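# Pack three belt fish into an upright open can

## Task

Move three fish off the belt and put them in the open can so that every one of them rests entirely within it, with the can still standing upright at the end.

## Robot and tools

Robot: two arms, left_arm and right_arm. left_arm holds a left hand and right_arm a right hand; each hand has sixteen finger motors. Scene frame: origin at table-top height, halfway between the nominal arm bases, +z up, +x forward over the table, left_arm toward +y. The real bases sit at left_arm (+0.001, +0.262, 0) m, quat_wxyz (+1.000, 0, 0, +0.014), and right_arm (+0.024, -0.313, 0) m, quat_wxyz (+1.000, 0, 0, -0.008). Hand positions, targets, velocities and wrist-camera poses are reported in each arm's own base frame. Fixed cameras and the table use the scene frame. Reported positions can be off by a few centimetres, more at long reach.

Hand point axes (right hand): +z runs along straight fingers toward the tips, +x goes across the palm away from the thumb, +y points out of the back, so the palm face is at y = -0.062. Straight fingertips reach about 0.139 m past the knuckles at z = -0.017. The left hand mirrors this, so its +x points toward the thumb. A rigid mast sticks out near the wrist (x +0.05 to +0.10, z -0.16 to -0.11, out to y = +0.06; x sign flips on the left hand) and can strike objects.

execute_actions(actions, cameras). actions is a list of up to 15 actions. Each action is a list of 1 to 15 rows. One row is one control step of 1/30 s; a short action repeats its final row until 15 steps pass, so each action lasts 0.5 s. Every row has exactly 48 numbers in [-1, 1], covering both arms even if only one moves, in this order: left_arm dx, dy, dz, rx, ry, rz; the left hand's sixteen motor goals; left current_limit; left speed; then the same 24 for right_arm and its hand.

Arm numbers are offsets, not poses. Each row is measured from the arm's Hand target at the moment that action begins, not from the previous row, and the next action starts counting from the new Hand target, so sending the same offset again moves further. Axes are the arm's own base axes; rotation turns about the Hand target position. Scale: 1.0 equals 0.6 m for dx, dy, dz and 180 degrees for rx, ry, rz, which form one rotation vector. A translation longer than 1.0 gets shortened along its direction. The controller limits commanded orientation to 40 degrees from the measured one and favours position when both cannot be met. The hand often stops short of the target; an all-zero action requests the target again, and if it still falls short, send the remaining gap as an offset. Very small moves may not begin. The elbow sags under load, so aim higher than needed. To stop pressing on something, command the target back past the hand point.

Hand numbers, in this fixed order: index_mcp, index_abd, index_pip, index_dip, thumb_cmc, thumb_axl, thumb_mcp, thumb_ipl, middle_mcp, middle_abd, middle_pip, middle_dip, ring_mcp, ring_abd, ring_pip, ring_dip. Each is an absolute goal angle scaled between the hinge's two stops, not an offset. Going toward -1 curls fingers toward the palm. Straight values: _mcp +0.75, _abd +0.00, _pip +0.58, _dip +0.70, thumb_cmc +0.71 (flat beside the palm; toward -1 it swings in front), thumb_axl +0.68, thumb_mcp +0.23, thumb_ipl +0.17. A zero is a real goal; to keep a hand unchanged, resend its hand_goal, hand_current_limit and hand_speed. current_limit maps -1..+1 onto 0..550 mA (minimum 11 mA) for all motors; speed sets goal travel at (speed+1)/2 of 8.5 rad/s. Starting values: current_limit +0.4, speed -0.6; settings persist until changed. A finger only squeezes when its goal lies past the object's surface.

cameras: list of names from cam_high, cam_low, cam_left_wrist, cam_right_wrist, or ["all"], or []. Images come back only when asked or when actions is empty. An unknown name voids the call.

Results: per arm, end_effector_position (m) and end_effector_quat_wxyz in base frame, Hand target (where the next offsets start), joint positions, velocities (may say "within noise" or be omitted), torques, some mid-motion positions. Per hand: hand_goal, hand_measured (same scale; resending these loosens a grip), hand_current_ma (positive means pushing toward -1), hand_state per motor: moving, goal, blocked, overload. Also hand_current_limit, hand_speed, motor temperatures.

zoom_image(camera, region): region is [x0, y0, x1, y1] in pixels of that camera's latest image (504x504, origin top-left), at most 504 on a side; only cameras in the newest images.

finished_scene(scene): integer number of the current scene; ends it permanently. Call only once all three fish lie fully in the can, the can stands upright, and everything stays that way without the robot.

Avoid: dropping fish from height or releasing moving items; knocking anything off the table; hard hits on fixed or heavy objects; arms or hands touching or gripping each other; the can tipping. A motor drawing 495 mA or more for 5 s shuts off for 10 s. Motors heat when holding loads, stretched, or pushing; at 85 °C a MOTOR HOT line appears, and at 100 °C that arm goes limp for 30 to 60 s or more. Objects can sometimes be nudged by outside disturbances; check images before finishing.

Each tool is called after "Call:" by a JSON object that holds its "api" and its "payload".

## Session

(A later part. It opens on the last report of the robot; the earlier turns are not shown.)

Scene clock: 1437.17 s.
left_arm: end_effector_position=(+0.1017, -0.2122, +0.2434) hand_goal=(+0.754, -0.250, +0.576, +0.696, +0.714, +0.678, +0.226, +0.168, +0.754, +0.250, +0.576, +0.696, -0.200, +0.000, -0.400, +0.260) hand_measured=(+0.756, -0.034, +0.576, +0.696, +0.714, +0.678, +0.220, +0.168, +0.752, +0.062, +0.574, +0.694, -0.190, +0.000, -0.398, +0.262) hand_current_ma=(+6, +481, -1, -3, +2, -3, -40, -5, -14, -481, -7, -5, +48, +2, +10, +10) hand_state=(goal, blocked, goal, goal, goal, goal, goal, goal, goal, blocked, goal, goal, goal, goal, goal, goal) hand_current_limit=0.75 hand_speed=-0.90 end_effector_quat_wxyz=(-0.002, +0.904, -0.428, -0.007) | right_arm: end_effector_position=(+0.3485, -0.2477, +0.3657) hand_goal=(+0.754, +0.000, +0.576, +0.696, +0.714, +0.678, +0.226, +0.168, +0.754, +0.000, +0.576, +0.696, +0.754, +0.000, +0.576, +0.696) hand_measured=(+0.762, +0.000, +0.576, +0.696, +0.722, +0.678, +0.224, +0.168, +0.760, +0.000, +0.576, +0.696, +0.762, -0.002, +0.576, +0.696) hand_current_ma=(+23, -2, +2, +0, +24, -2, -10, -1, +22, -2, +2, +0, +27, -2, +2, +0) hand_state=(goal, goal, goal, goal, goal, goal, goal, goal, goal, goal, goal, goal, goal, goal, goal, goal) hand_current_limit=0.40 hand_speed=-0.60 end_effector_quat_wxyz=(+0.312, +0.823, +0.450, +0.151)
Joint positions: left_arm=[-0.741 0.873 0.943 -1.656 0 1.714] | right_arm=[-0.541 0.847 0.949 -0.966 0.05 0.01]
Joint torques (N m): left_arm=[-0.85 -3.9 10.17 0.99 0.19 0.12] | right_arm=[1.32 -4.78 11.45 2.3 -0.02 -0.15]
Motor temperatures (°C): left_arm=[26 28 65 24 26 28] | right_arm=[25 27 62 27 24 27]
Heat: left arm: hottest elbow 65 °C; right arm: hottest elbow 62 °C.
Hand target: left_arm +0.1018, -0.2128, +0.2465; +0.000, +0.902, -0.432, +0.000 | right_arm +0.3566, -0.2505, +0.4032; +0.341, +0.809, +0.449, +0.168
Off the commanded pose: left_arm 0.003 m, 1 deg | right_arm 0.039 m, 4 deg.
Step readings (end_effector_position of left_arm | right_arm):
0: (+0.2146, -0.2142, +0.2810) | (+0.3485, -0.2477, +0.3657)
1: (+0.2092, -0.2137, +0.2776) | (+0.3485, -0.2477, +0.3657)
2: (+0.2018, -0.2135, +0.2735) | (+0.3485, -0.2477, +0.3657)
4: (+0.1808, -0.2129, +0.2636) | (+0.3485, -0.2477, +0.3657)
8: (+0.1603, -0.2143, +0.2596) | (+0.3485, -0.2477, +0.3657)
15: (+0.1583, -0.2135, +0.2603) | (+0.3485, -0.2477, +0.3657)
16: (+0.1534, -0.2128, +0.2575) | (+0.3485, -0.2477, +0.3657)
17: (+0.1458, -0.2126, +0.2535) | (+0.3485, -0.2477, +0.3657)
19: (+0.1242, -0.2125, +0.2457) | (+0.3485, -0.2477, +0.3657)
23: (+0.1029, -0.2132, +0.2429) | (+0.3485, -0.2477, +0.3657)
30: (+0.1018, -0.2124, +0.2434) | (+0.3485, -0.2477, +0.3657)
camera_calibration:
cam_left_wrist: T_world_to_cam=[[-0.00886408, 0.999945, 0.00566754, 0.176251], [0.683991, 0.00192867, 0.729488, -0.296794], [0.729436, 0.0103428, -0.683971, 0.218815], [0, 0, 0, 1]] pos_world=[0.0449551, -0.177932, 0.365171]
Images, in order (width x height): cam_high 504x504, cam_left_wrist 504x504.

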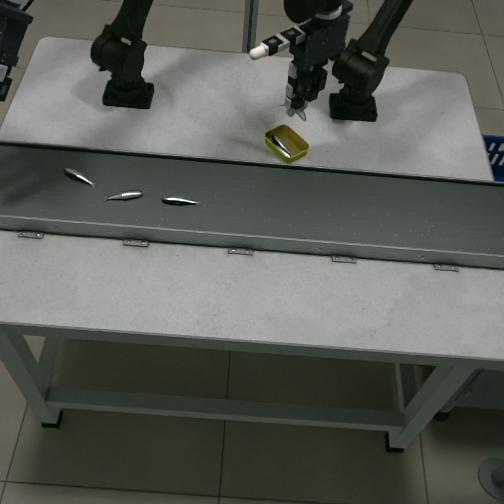

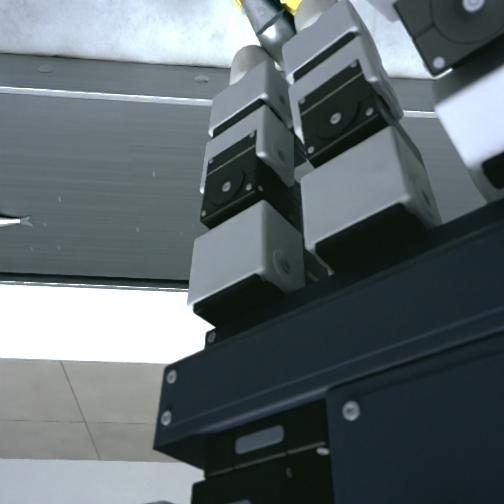

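Call:
{"api": "execute_actions", "payload": {"actions": [[[0,0,-0.05,0,0,0,0.754,-0.25,0.576,0.696,0.714,0.678,0.226,0.168,0.754,0.25,0.576,0.696,-0.2,0,-0.4,0.26,0.75,-0.9,0,0,0,0,0,0,0.754,0,0.576,0.696,0.714,0.678,0.226,0.168,0.754,0,0.576,0.696,0.754,0,0.576,0.696,0.4,-0.6]],[[0,0,-0.05,0,0,0,0.754,-0.25,0.576,0.696,0.714,0.678,0.226,0.168,0.754,0.25,0.576,0.696,-0.2,0,-0.4,0.26,0.75,-0.9,0,0,0,0,0,0,0.754,0,0.576,0.696,0.714,0.678,0.226,0.168,0.754,0,0.576,0.696,0.754,0,0.576,0.696,0.4,-0.6]],[[0,0,-0.04,0,0,0,0.754,-0.25,0.576,0.696,0.714,0.678,0.226,0.168,0.754,0.25,0.576,0.696,-0.2,0,-0.4,0.26,0.75,-0.9,0,0,0,0,0,0,0.754,0,0.576,0.696,0.714,0.678,0.226,0.168,0.754,0,0.576,0.696,0.754,0,0.576,0.696,0.4,-0.6]]], "cameras": ["cam_left_wrist", "cam_high"]}}

Call:
{"api": "zoom_image", "payload": {"camera": "cam_high", "region": [250, 90, 330, 170]}}

Call:
{"api": "zoom_image", "payload": {"camera": "cam_left_wrist", "region": [180, 0, 440, 120]}}

Scene clock: 1460.53 s.
left_arm: end_effector_position=(+0.0993, -0.2101, +0.1634) hand_goal=(+0.754, -0.250, +0.576, +0.696, +0.714, +0.678, +0.226, +0.168, +0.754, +0.250, +0.576, +0.696, -0.200, +0.000, -0.400, +0.260) hand_measured=(+0.756, -0.034, +0.576, +0.696, +0.714, +0.678, +0.220, +0.168, +0.752, +0.062, +0.574, +0.694, -0.192, +0.000, -0.398, +0.262) hand_current_ma=(+6, +481, -1, -3, +1, -3, -39, -5, -14, -481, -7, -5, +42, +2, +10, +10) hand_state=(goal, blocked, goal, goal, goal, goal, goal, goal, goal, blocked, goal, goal, goal, goal, goal, goal) hand_current_limit=0.75 hand_speed=-0.90 end_effector_quat_wxyz=(-0.001, +0.903, -0.429, -0.003) | right_arm: end_effector_position=(+0.3485, -0.2477, +0.3657) hand_goal=(+0.754, +0.000, +0.576, +0.696, +0.714, +0.678, +0.226, +0.168, +0.754, +0.000, +0.576, +0.696, +0.754, +0.000, +0.576, +0.696) hand_measured=(+0.762, +0.000, +0.576, +0.696, +0.722, +0.678, +0.224, +0.168, +0.760, +0.000, +0.576, +0.696, +0.762, -0.002, +0.576, +0.696) hand_current_ma=(+23, -2, +2, +0, +24, -2, -10, -1, +22, -2, +2, +0, +27, -2, +2, +0) hand_state=(goal, goal, goal, goal, goal, goal, goal, goal, goal, goal, goal, goal, goal, goal, goal, goal) hand_current_limit=0.40 hand_speed=-0.60 end_effector_quat_wxyz=(+0.312, +0.823, +0.450, +0.151)
Joint positions: left_arm=[-0.741 0.866 0.729 -1.441 0 1.716] | right_arm=[-0.541 0.847 0.949 -0.966 0.05 0.01]
Joint torques (N m): left_arm=[-0.97 -2.49 9.77 1.44 0.19 0.11] | right_arm=[1.55 -4.89 11.69 2.13 -0.07 -0.18]
Motor temperatures (°C): left_arm=[26 28 63 24 26 28] | right_arm=[25 27 62 27 24 27]
Heat: left arm: hottest elbow 63 °C; right arm: hottest elbow 62 °C.
Hand target: left_arm +0.1018, -0.2128, +0.1625; +0.000, +0.902, -0.432, +0.000 | right_arm +0.3566, -0.2505, +0.4032; +0.341, +0.809, +0.449, +0.168
Off the commanded pose: left_arm 0.004 m, 1 deg | right_arm 0.039 m, 4 deg.
Step readings (end_effector_position of left_arm | right_arm):
0: (+0.1016, -0.2122, +0.2434) | (+0.3485, -0.2477, +0.3657)
1: (+0.1017, -0.2123, +0.2397) | (+0.3485, -0.2477, +0.3657)
2: (+0.1032, -0.2136, +0.2358) | (+0.3485, -0.2477, +0.3657)
4: (+0.1021, -0.2127, +0.2235) | (+0.3485, -0.2477, +0.3657)
8: (+0.0983, -0.2092, +0.2139) | (+0.3485, -0.2477, +0.3657)
15: (+0.0994, -0.2102, +0.2139) | (+0.3485, -0.2477, +0.3657)
16: (+0.0995, -0.2103, +0.2103) | (+0.3485, -0.2477, +0.3657)
17: (+0.1016, -0.2122, +0.2064) | (+0.3485, -0.2477, +0.3657)
19: (+0.1014, -0.2120, +0.1944) | (+0.3485, -0.2477, +0.3657)
23: (+0.0978, -0.2088, +0.1854) | (+0.3485, -0.2477, +0.3657)
30: (+0.0990, -0.2098, +0.1855) | (+0.3485, -0.2477, +0.3657)
31: (+0.0991, -0.2100, +0.1827) | (+0.3485, -0.2477, +0.3657)
32: (+0.1010, -0.2117, +0.1794) | (+0.3485, -0.2477, +0.3657)
34: (+0.1010, -0.2116, +0.1702) | (+0.3485, -0.2477, +0.3657)
38: (+0.0984, -0.2093, +0.1633) | (+0.3485, -0.2477, +0.3657)
45: (+0.0993, -0.2101, +0.1634) | (+0.3485, -0.2477, +0.3657)
camera_calibration:
cam_left_wrist: T_world_to_cam=[[-0.00623667, 0.999981, -0.000114403, 0.175225], [0.679494, 0.0043218, 0.733668, -0.236536], [0.733654, 0.00449791, -0.679508, 0.163378], [0, 0, 0, 1]] pos_world=[0.0419549, -0.174934, 0.284576]
Images, in order (width x height): cam_high 504x504, cam_left_wrist 504x504.

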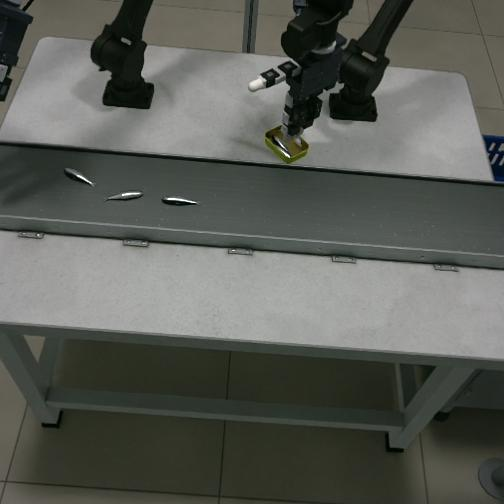

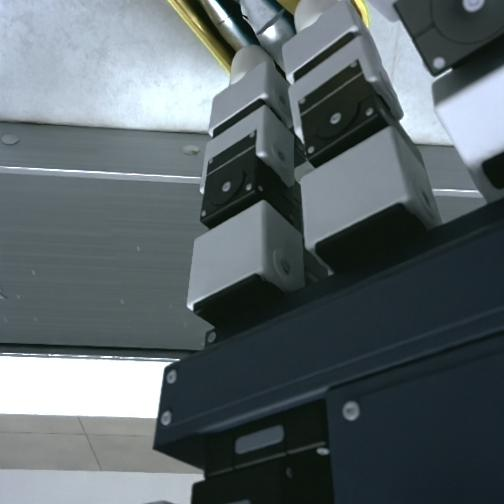

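Scaled by 6.300 from the camera's 504x504 image, which has a finer 720x720 frame.

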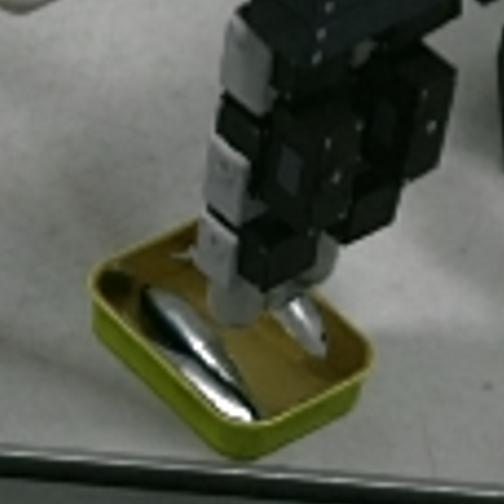

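Scaled by 1.938 from the camera's 504x504 image, which has a finer 720x720 frame.

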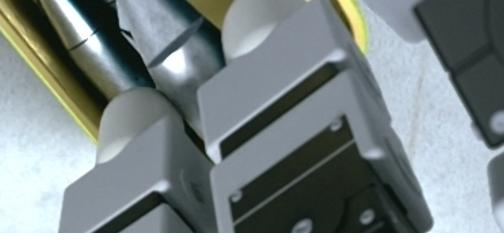

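Call:
{"api": "execute_actions", "payload": {"actions": [[[0.006,-0.007,-0.03,0,0,0,0.754,-0.25,0.576,0.696,0.714,0.678,0.226,0.168,0.754,0.25,0.576,0.696,-0.2,0,-0.4,0.26,0.75,-0.9,0,0,0,0,0,0,0.754,0,0.576,0.696,0.714,0.678,0.226,0.168,0.754,0,0.576,0.696,0.754,0,0.576,0.696,0.4,-0.6]]], "cameras": ["cam_left_wrist", "cam_high"]}}

Call:
{"api": "zoom_image", "payload": {"camera": "cam_high", "region": [250, 90, 330, 170]}}

Call:
{"api": "zoom_image", "payload": {"camera": "cam_left_wrist", "region": [180, 0, 440, 120]}}

Scene clock: 1475.33 s.
left_arm: end_effector_position=(+0.1043, -0.2147, +0.1466) hand_goal=(+0.754, -0.250, +0.576, +0.696, +0.714, +0.678, +0.226, +0.168, +0.754, +0.250, +0.576, +0.696, -0.200, +0.000, -0.400, +0.260) hand_measured=(+0.756, -0.034, +0.576, +0.696, +0.714, +0.678, +0.220, +0.168, +0.752, +0.062, +0.574, +0.694, -0.192, +0.000, -0.398, +0.262) hand_current_ma=(+6, +481, -1, -3, +1, -3, -39, -5, -14, -481, -7, -5, +42, +2, +10, +10) hand_state=(goal, blocked, goal, goal, goal, goal, goal, goal, goal, blocked, goal, goal, goal, goal, goal, goal) hand_current_limit=0.75 hand_speed=-0.90 end_effector_quat_wxyz=(+0.000, +0.903, -0.429, -0.002) | right_arm: end_effector_position=(+0.3485, -0.2477, +0.3657) hand_goal=(+0.754, +0.000, +0.576, +0.696, +0.714, +0.678, +0.226, +0.168, +0.754, +0.000, +0.576, +0.696, +0.754, +0.000, +0.576, +0.696) hand_measured=(+0.762, +0.000, +0.576, +0.696, +0.722, +0.678, +0.224, +0.168, +0.760, +0.000, +0.576, +0.696, +0.762, -0.002, +0.576, +0.696) hand_current_ma=(+23, -2, +2, +0, +24, -2, -10, -1, +22, -2, +2, +0, +27, -2, +2, +0) hand_state=(goal, goal, goal, goal, goal, goal, goal, goal, goal, goal, goal, goal, goal, goal, goal, goal) hand_current_limit=0.40 hand_speed=-0.60 end_effector_quat_wxyz=(+0.312, +0.823, +0.450, +0.151)
Joint positions: left_arm=[-0.741 0.896 0.7 -1.379 0 1.716] | right_arm=[-0.541 0.847 0.949 -0.966 0.05 0.01]
Joint torques (N m): left_arm=[-1.03 -2.73 9.33 1.47 0.2 0.08] | right_arm=[1.96 -5.19 11.25 2.33 -0.06 -0.2]
Motor temperatures (°C): left_arm=[25 28 62 24 26 28] | right_arm=[25 27 62 27 24 27]
Heat: left arm: hottest elbow 62 °C; right arm: hottest elbow 62 °C.
Hand target: left_arm +0.1055, -0.2170, +0.1445; +0.000, +0.902, -0.432, +0.000 | right_arm +0.3566, -0.2505, +0.4032; +0.341, +0.809, +0.449, +0.168
Off the commanded pose: left_arm 0.003 m, 0 deg | right_arm 0.039 m, 4 deg.
Step readings (end_effector_position of left_arm | right_arm):
0: (+0.0993, -0.2101, +0.1634) | (+0.3485, -0.2477, +0.3657)
1: (+0.0998, -0.2106, +0.1616) | (+0.3485, -0.2477, +0.3657)
2: (+0.1019, -0.2125, +0.1596) | (+0.3485, -0.2477, +0.3657)
4: (+0.1039, -0.2144, +0.1535) | (+0.3485, -0.2477, +0.3657)
8: (+0.1039, -0.2144, +0.1469) | (+0.3485, -0.2477, +0.3657)
15: (+0.1043, -0.2147, +0.1466) | (+0.3485, -0.2477, +0.3657)
camera_calibration:
cam_left_wrist: T_world_to_cam=[[-0.00620334, 0.999979, -0.00189576, 0.180127], [0.678042, 0.00559963, 0.735002, -0.227441], [0.734997, 0.00327407, -0.678062, 0.147725], [0, 0, 0, 1]] pos_world=[0.0467544, -0.179333, 0.267677]
Images, in order (width x height): cam_high 504x504, cam_left_wrist 504x504.

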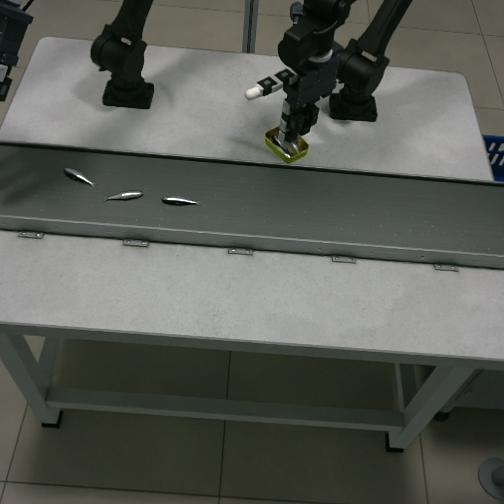

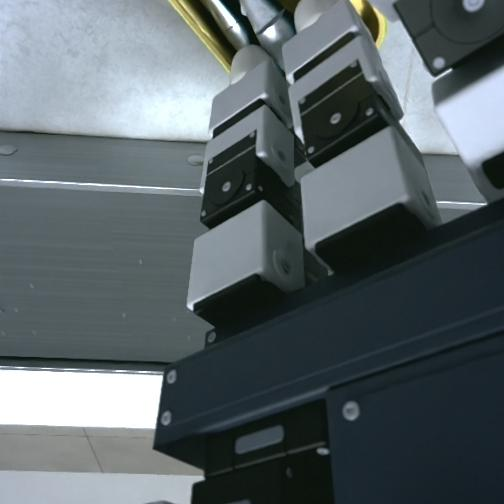

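Scaled by 6.300 from the camera's 504x504 image, which has a finer 720x720 frame.

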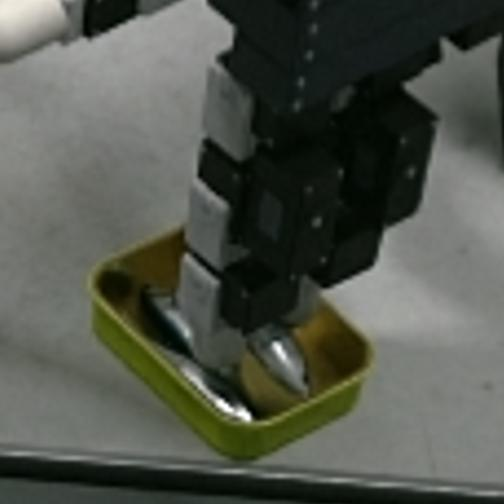

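Scaled by 1.938 from the camera's 504x504 image, which has a finer 720x720 frame.

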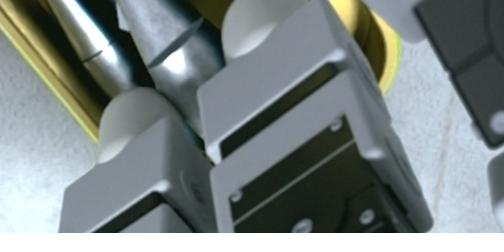

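Call:
{"api": "execute_actions", "payload": {"actions": [[[-0.004,0.005,-0.008,0,0,0,0.754,-0.25,0.576,0.696,0.714,0.678,0.226,0.168,0.754,0.25,0.576,0.696,-0.2,0,-0.4,0.26,0.75,-0.9,0,0,0,0,0,0,0.754,0,0.576,0.696,0.714,0.678,0.226,0.168,0.754,0,0.576,0.696,0.754,0,0.576,0.696,0.4,-0.6]]], "cameras": ["cam_left_wrist", "cam_high"]}}

Call:
{"api": "zoom_image", "payload": {"camera": "cam_high", "region": [250, 90, 330, 170]}}

Call:
{"api": "zoom_image", "payload": {"camera": "cam_left_wrist", "region": [180, 0, 440, 120]}}

Scene clock: 1499.40 s.
left_arm: end_effector_position=(+0.1020, -0.2126, +0.1405) hand_goal=(+0.754, -0.250, +0.576, +0.696, +0.714, +0.678, +0.226, +0.168, +0.754, +0.250, +0.576, +0.696, -0.200, +0.000, -0.400, +0.260) hand_measured=(+0.756, -0.034, +0.576, +0.696, +0.714, +0.678, +0.220, +0.168, +0.752, +0.062, +0.574, +0.694, -0.192, +0.000, -0.398, +0.262) hand_current_ma=(+6, +481, -1, -3, +1, -3, -39, -5, -14, -481, -7, -5, +42, +2, +10, +10) hand_state=(goal, blocked, goal, goal, goal, goal, goal, goal, goal, blocked, goal, goal, goal, goal, goal, goal) hand_current_limit=0.75 hand_speed=-0.90 end_effector_quat_wxyz=(-0.002, +0.903, -0.429, -0.006) | right_arm: end_effector_position=(+0.3485, -0.2477, +0.3657) hand_goal=(+0.754, +0.000, +0.576, +0.696, +0.714, +0.678, +0.226, +0.168, +0.754, +0.000, +0.576, +0.696, +0.754, +0.000, +0.576, +0.696) hand_measured=(+0.762, +0.000, +0.576, +0.696, +0.722, +0.678, +0.224, +0.168, +0.760, +0.000, +0.576, +0.696, +0.762, -0.002, +0.576, +0.696) hand_current_ma=(+23, -2, +2, +0, +24, -2, -10, -1, +22, -2, +2, +0, +27, -2, +2, +0) hand_state=(goal, goal, goal, goal, goal, goal, goal, goal, goal, goal, goal, goal, goal, goal, goal, goal) hand_current_limit=0.40 hand_speed=-0.60 end_effector_quat_wxyz=(+0.312, +0.823, +0.450, +0.151)
Joint positions: left_arm=[-0.741 0.896 0.684 -1.371 0 1.716] | right_arm=[-0.541 0.847 0.949 -0.966 0.05 0.01]
Joint torques (N m): left_arm=[-1.03 -3.66 9.06 1.47 0.19 0.11] | right_arm=[2.32 -4.66 11.59 2.04 -0.03 -0.2]
Motor temperatures (°C): left_arm=[25 27 59 24 26 28] | right_arm=[25 27 62 27 24 27]
Heat: left arm: hottest elbow 59 °C; right arm: hottest elbow 62 °C.
Hand target: left_arm +0.1031, -0.2141, +0.1398; +0.000, +0.902, -0.432, +0.000 | right_arm +0.3566, -0.2505, +0.4032; +0.341, +0.809, +0.449, +0.168
Off the commanded pose: left_arm 0.002 m, 1 deg | right_arm 0.039 m, 4 deg.
Step readings (end_effector_position of left_arm | right_arm):
0: (+0.1043, -0.2147, +0.1466) | (+0.3485, -0.2477, +0.3657)
1: (+0.1042, -0.2146, +0.1459) | (+0.3485, -0.2477, +0.3657)
2: (+0.1042, -0.2146, +0.1450) | (+0.3485, -0.2477, +0.3657)
4: (+0.1032, -0.2137, +0.1426) | (+0.3485, -0.2477, +0.3657)
8: (+0.1020, -0.2126, +0.1405) | (+0.3485, -0.2477, +0.3657)
15: (+0.1020, -0.2126, +0.1405) | (+0.3485, -0.2477, +0.3657)
camera_calibration:
cam_left_wrist: T_world_to_cam=[[-0.00621568, 0.999974, 0.00352201, 0.177187], [0.68234, 0.00166655, 0.731033, -0.222104], [0.731008, 0.00694708, -0.682333, 0.147189], [0, 0, 0, 1]] pos_world=[0.045056, -0.177835, 0.262173]
Images, in order (width x height): cam_high 504x504, cam_left_wrist 504x504.

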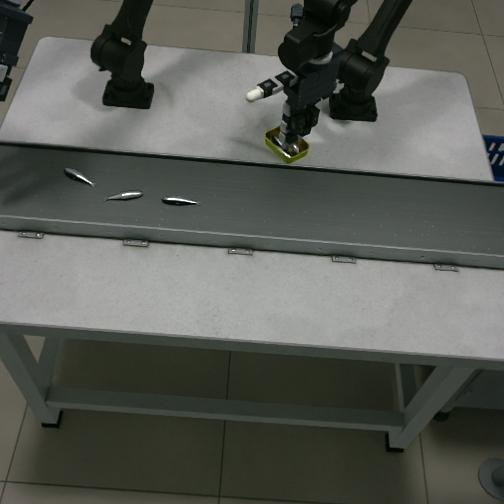

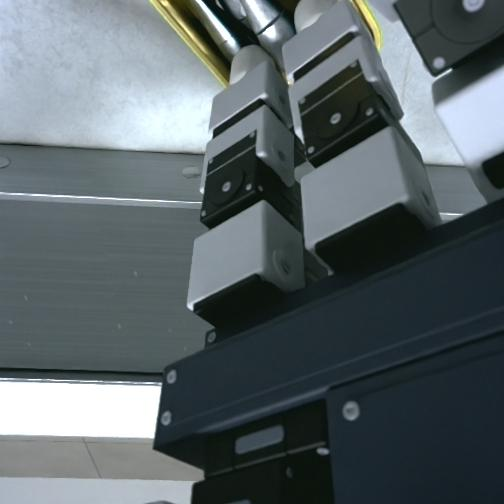

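Scaled by 6.300 from the camera's 504x504 image, which has a finer 720x720 frame.

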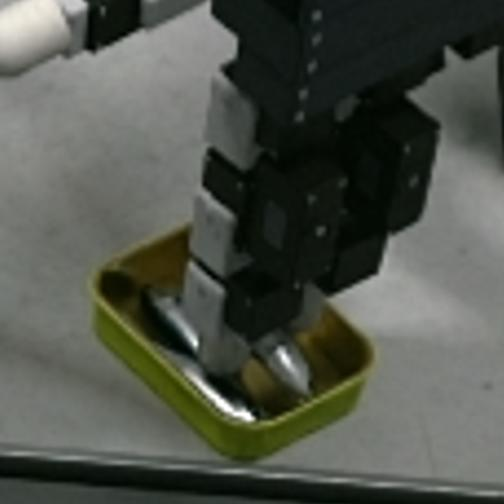

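Scaled by 1.938 from the camera's 504x504 image, which has a finer 720x720 frame.

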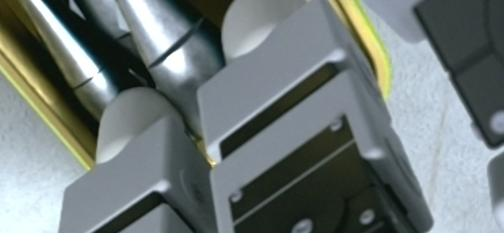

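Call:
{"api": "execute_actions", "payload": {"actions": [[[0,0,-0.003,0,0,0,0.754,0.0,0.576,0.696,0.714,0.678,0.226,0.168,0.754,0.032,0.576,0.696,-0.2,0,-0.4,0.26,0.4,-0.95,0,0,0,0,0,0,0.754,0,0.576,0.696,0.714,0.678,0.226,0.168,0.754,0,0.576,0.696,0.754,0,0.576,0.696,0.4,-0.6]]], "cameras": ["cam_left_wrist", "cam_high"]}}

Call:
{"api": "zoom_image", "payload": {"camera": "cam_high", "region": [250, 90, 330, 170]}}

Call:
{"api": "zoom_image", "payload": {"camera": "cam_left_wrist", "region": [180, 0, 440, 120]}}

Scene clock: 1513.53 s.
left_arm: end_effector_position=(+0.1030, -0.2135, +0.1406) hand_goal=(+0.754, +0.000, +0.576, +0.696, +0.714, +0.678, +0.226, +0.168, +0.754, +0.032, +0.576, +0.696, -0.200, +0.000, -0.400, +0.260) hand_measured=(+0.756, -0.004, +0.576, +0.696, +0.714, +0.678, +0.220, +0.168, +0.752, +0.034, +0.574, +0.694, -0.192, +0.000, -0.398, +0.262) hand_current_ma=(+6, -13, -1, -3, +1, -3, -39, -5, -14, +11, -7, -5, +42, +2, +10, +10) hand_state=(goal, goal, goal, goal, goal, goal, goal, goal, goal, goal, goal, goal, goal, goal, goal, goal) hand_current_limit=0.40 hand_speed=-0.95 end_effector_quat_wxyz=(-0.001, +0.903, -0.429, -0.003) | right_arm: end_effector_position=(+0.3485, -0.2477, +0.3657) hand_goal=(+0.754, +0.000, +0.576, +0.696, +0.714, +0.678, +0.226, +0.168, +0.754, +0.000, +0.576, +0.696, +0.754, +0.000, +0.576, +0.696) hand_measured=(+0.762, +0.000, +0.576, +0.696, +0.722, +0.678, +0.224, +0.168, +0.760, +0.000, +0.576, +0.696, +0.762, -0.002, +0.576, +0.696) hand_current_ma=(+23, -2, +2, +0, +24, -2, -10, -1, +22, -2, +2, +0, +27, -2, +2, +0) hand_state=(goal, goal, goal, goal, goal, goal, goal, goal, goal, goal, goal, goal, goal, goal, goal, goal) hand_current_limit=0.40 hand_speed=-0.60 end_effector_quat_wxyz=(+0.312, +0.823, +0.450, +0.151)
Joint positions: left_arm=[-0.741 0.896 0.684 -1.365 0 1.716] | right_arm=[-0.541 0.847 0.949 -0.966 0.05 0.01]
Joint torques (N m): left_arm=[-0.73 -3.49 8.75 1.46 0.19 0.1] | right_arm=[1.26 -5.66 11.45 1.95 -0.08 -0.2]
Motor temperatures (°C): left_arm=[25 27 58 24 26 28] | right_arm=[25 27 62 27 24 27]
Heat: left arm: hottest elbow 58 °C; right arm: hottest elbow 62 °C.
Hand target: left_arm +0.1031, -0.2141, +0.1380; +0.000, +0.902, -0.432, +0.000 | right_arm +0.3566, -0.2505, +0.4032; +0.341, +0.809, +0.449, +0.168
Off the commanded pose: left_arm 0.003 m, 1 deg | right_arm 0.039 m, 4 deg.
Step readings (end_effector_position of left_arm | right_arm):
0: (+0.1020, -0.2126, +0.1405) | (+0.3485, -0.2477, +0.3657)
1: (+0.1021, -0.2127, +0.1406) | (+0.3485, -0.2477, +0.3657)
2: (+0.1024, -0.2129, +0.1406) | (+0.3485, -0.2477, +0.3657)
4: (+0.1028, -0.2133, +0.1406) | (+0.3485, -0.2477, +0.3657)
8: (+0.1030, -0.2135, +0.1406) | (+0.3485, -0.2477, +0.3657)
15: (+0.1030, -0.2135, +0.1406) | (+0.3485, -0.2477, +0.3657)
camera_calibration:
cam_left_wrist: T_world_to_cam=[[-0.00629508, 0.99998, -0.000331773, 0.178704], [0.679288, 0.00451974, 0.733858, -0.222313], [0.733845, 0.00439433, -0.679303, 0.145105], [0, 0, 0, 1]] pos_world=[0.0456548, -0.178334, 0.261776]
Images, in order (width x height): cam_high 504x504, cam_left_wrist 504x504.

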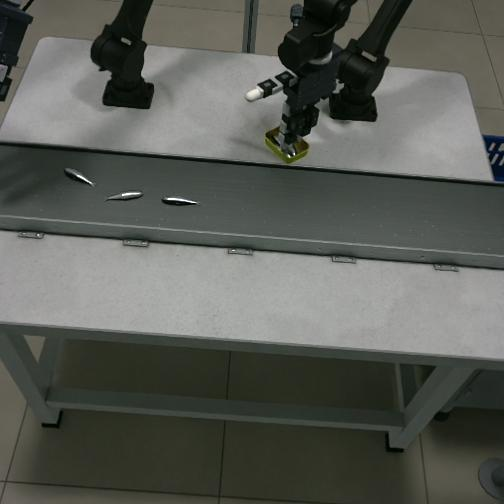

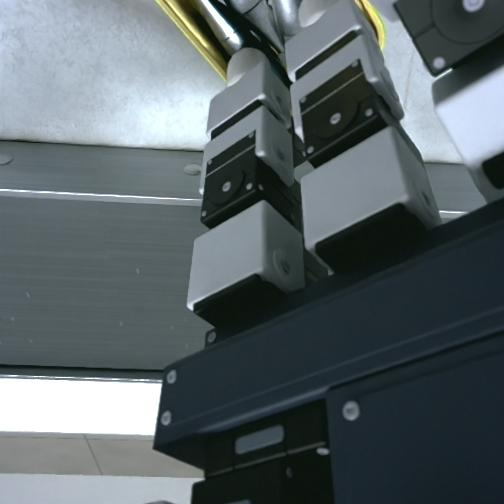

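Scaled by 6.300 from the camera's 504x504 image, which has a finer 720x720 frame.

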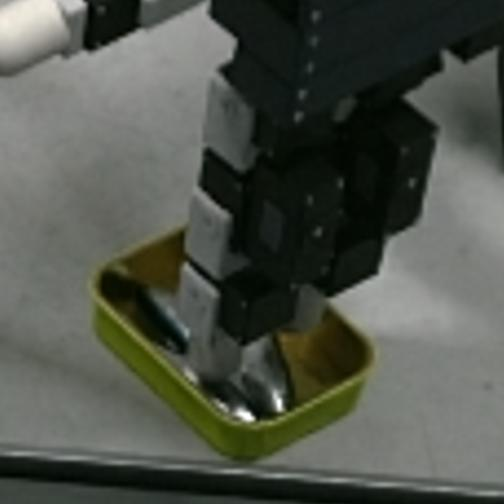

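Scaled by 1.938 from the camera's 504x504 image, which has a finer 720x720 frame.

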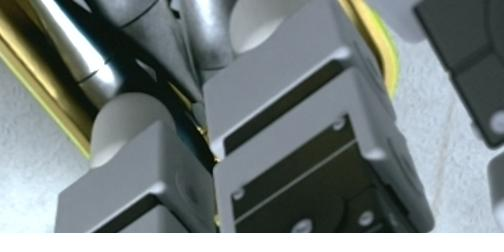

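Call:
{"api": "execute_actions", "payload": {"actions": [[[0.013,-0.014,0.05,0,0,0,0.754,0.0,0.576,0.696,0.714,0.678,0.226,0.168,0.754,0.032,0.576,0.696,-0.2,0,-0.4,0.26,0.4,-0.95,0,0,0,0,0,0,0.754,0,0.576,0.696,0.714,0.678,0.226,0.168,0.754,0,0.576,0.696,0.754,0,0.576,0.696,0.4,-0.6]],[[0,0,0.05,0,0,0,0.754,0.0,0.576,0.696,0.714,0.678,0.226,0.168,0.754,0.032,0.576,0.696,-0.2,0,-0.4,0.26,0.4,-0.95,0,0,0,0,0,0,0.754,0,0.576,0.696,0.714,0.678,0.226,0.168,0.754,0,0.576,0.696,0.754,0,0.576,0.696,0.4,-0.6]],[[0,0,0.08,0,0,0,0.754,0.0,0.576,0.696,0.714,0.678,0.226,0.168,0.754,0.032,0.576,0.696,-0.2,0,-0.4,0.26,0.4,-0.95,0,0,0,0,0,0,0.754,0,0.576,0.696,0.714,0.678,0.226,0.168,0.754,0,0.576,0.696,0.754,0,0.576,0.696,0.4,-0.6]]], "cameras": ["cam_left_wrist", "cam_high"]}}

Call:
{"api": "zoom_image", "payload": {"camera": "cam_high", "region": [258, 115, 318, 175]}}

Scene clock: 1540.23 s.
left_arm: end_effector_position=(+0.1070, -0.2172, +0.2297) hand_goal=(+0.754, +0.000, +0.576, +0.696, +0.714, +0.678, +0.226, +0.168, +0.754, +0.032, +0.576, +0.696, -0.200, +0.000, -0.400, +0.260) hand_measured=(+0.754, +0.000, +0.576, +0.696, +0.714, +0.678, +0.220, +0.168, +0.752, +0.034, +0.574, +0.694, -0.188, +0.000, -0.398, +0.262) hand_current_ma=(+3, -3, -1, -3, +2, -3, -39, -5, -14, +5, -7, -5, +55, +2, +10, +10) hand_state=(goal, goal, goal, goal, goal, goal, goal, goal, goal, goal, goal, goal, goal, goal, goal, goal) hand_current_limit=0.40 hand_speed=-0.95 end_effector_quat_wxyz=(-0.004, +0.903, -0.429, -0.014) | right_arm: end_effector_position=(+0.3485, -0.2477, +0.3657) hand_goal=(+0.754, +0.000, +0.576, +0.696, +0.714, +0.678, +0.226, +0.168, +0.754, +0.000, +0.576, +0.696, +0.754, +0.000, +0.576, +0.696) hand_measured=(+0.762, +0.000, +0.576, +0.696, +0.722, +0.678, +0.224, +0.168, +0.760, +0.000, +0.576, +0.696, +0.762, -0.002, +0.576, +0.696) hand_current_ma=(+23, -2, +2, +0, +24, -2, -10, -1, +22, -2, +2, +0, +27, -2, +2, +0) hand_state=(goal, goal, goal, goal, goal, goal, goal, goal, goal, goal, goal, goal, goal, goal, goal, goal) hand_current_limit=0.40 hand_speed=-0.60 end_effector_quat_wxyz=(+0.312, +0.823, +0.450, +0.151)
Joint positions: left_arm=[-0.741 0.903 0.922 -1.619 0.001 1.716] | right_arm=[-0.541 0.847 0.949 -0.966 0.05 0.01]
Joint torques (N m): left_arm=[-1.08 -3.66 13.39 0.25 0.2 0.07] | right_arm=[1.26 -5.25 11.6 2.22 -0.02 -0.17]
Motor temperatures (°C): left_arm=[25 27 58 24 26 28] | right_arm=[25 27 63 27 24 27]
Heat: left arm: hottest elbow 58 °C; right arm: hottest elbow 63 °C.
Hand target: left_arm +0.1109, -0.2225, +0.2459; +0.000, +0.902, -0.431, +0.000 | right_arm +0.3566, -0.2505, +0.4032; +0.341, +0.809, +0.449, +0.168
Off the commanded pose: left_arm 0.017 m, 2 deg | right_arm 0.039 m, 4 deg.
Step readings (end_effector_position of left_arm | right_arm):
0: (+0.1030, -0.2135, +0.1406) | (+0.3485, -0.2477, +0.3657)
1: (+0.1022, -0.2128, +0.1413) | (+0.3485, -0.2477, +0.3657)
2: (+0.1011, -0.2118, +0.1425) | (+0.3485, -0.2477, +0.3657)
4: (+0.1002, -0.2109, +0.1454) | (+0.3485, -0.2477, +0.3657)
8: (+0.1010, -0.2117, +0.1487) | (+0.3485, -0.2477, +0.3657)
15: (+0.1007, -0.2114, +0.1489) | (+0.3485, -0.2477, +0.3657)
16: (+0.1000, -0.2107, +0.1514) | (+0.3485, -0.2477, +0.3657)
17: (+0.0984, -0.2093, +0.1551) | (+0.3485, -0.2477, +0.3657)
19: (+0.0985, -0.2094, +0.1653) | (+0.3485, -0.2477, +0.3657)
23: (+0.1043, -0.2147, +0.1789) | (+0.3485, -0.2477, +0.3657)
30: (+0.1041, -0.2145, +0.1799) | (+0.3485, -0.2477, +0.3657)
31: (+0.1030, -0.2135, +0.1837) | (+0.3485, -0.2477, +0.3657)
32: (+0.1001, -0.2109, +0.1891) | (+0.3485, -0.2477, +0.3657)
34: (+0.0999, -0.2107, +0.2054) | (+0.3485, -0.2477, +0.3657)
38: (+0.1074, -0.2176, +0.2279) | (+0.3485, -0.2477, +0.3657)
45: (+0.1070, -0.2172, +0.2297) | (+0.3485, -0.2477, +0.3657)
camera_calibration:
cam_left_wrist: T_world_to_cam=[[-0.00690182, 0.999867, 0.0147518, 0.178971], [0.691509, -0.00588401, 0.722344, -0.291332], [0.722335, 0.0151865, -0.691377, 0.209093], [0, 0, 0, 1]] pos_world=[0.0516589, -0.183837, 0.352363]
Images, in order (width x height): cam_high 504x504, cam_left_wrist 504x504.

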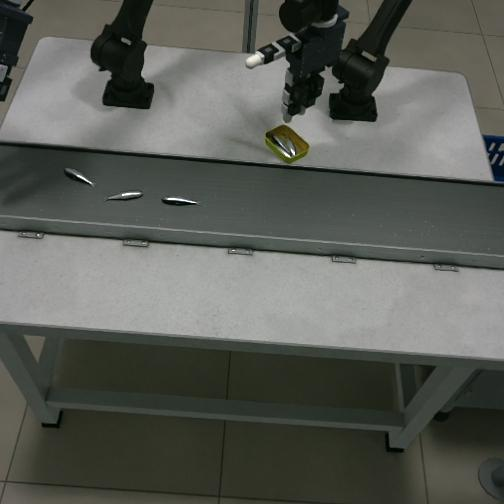

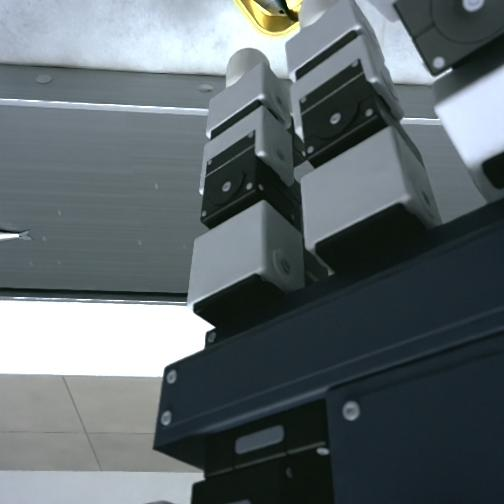

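Scaled by 8.400 from the camera's 504x504 image, which has a finer 720x720 frame.

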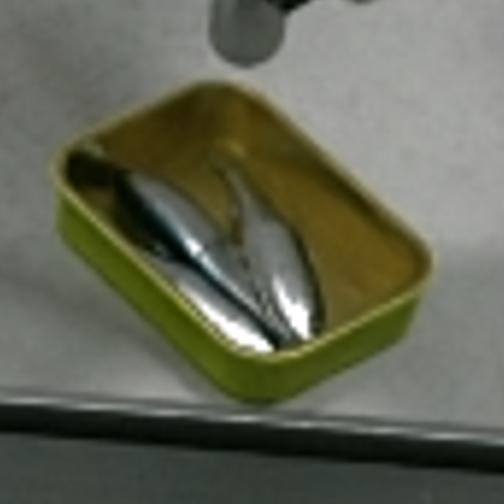

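Call:
{"api": "finished_scene", "payload": {"scene": 2}}

The scene is finished: the task was done.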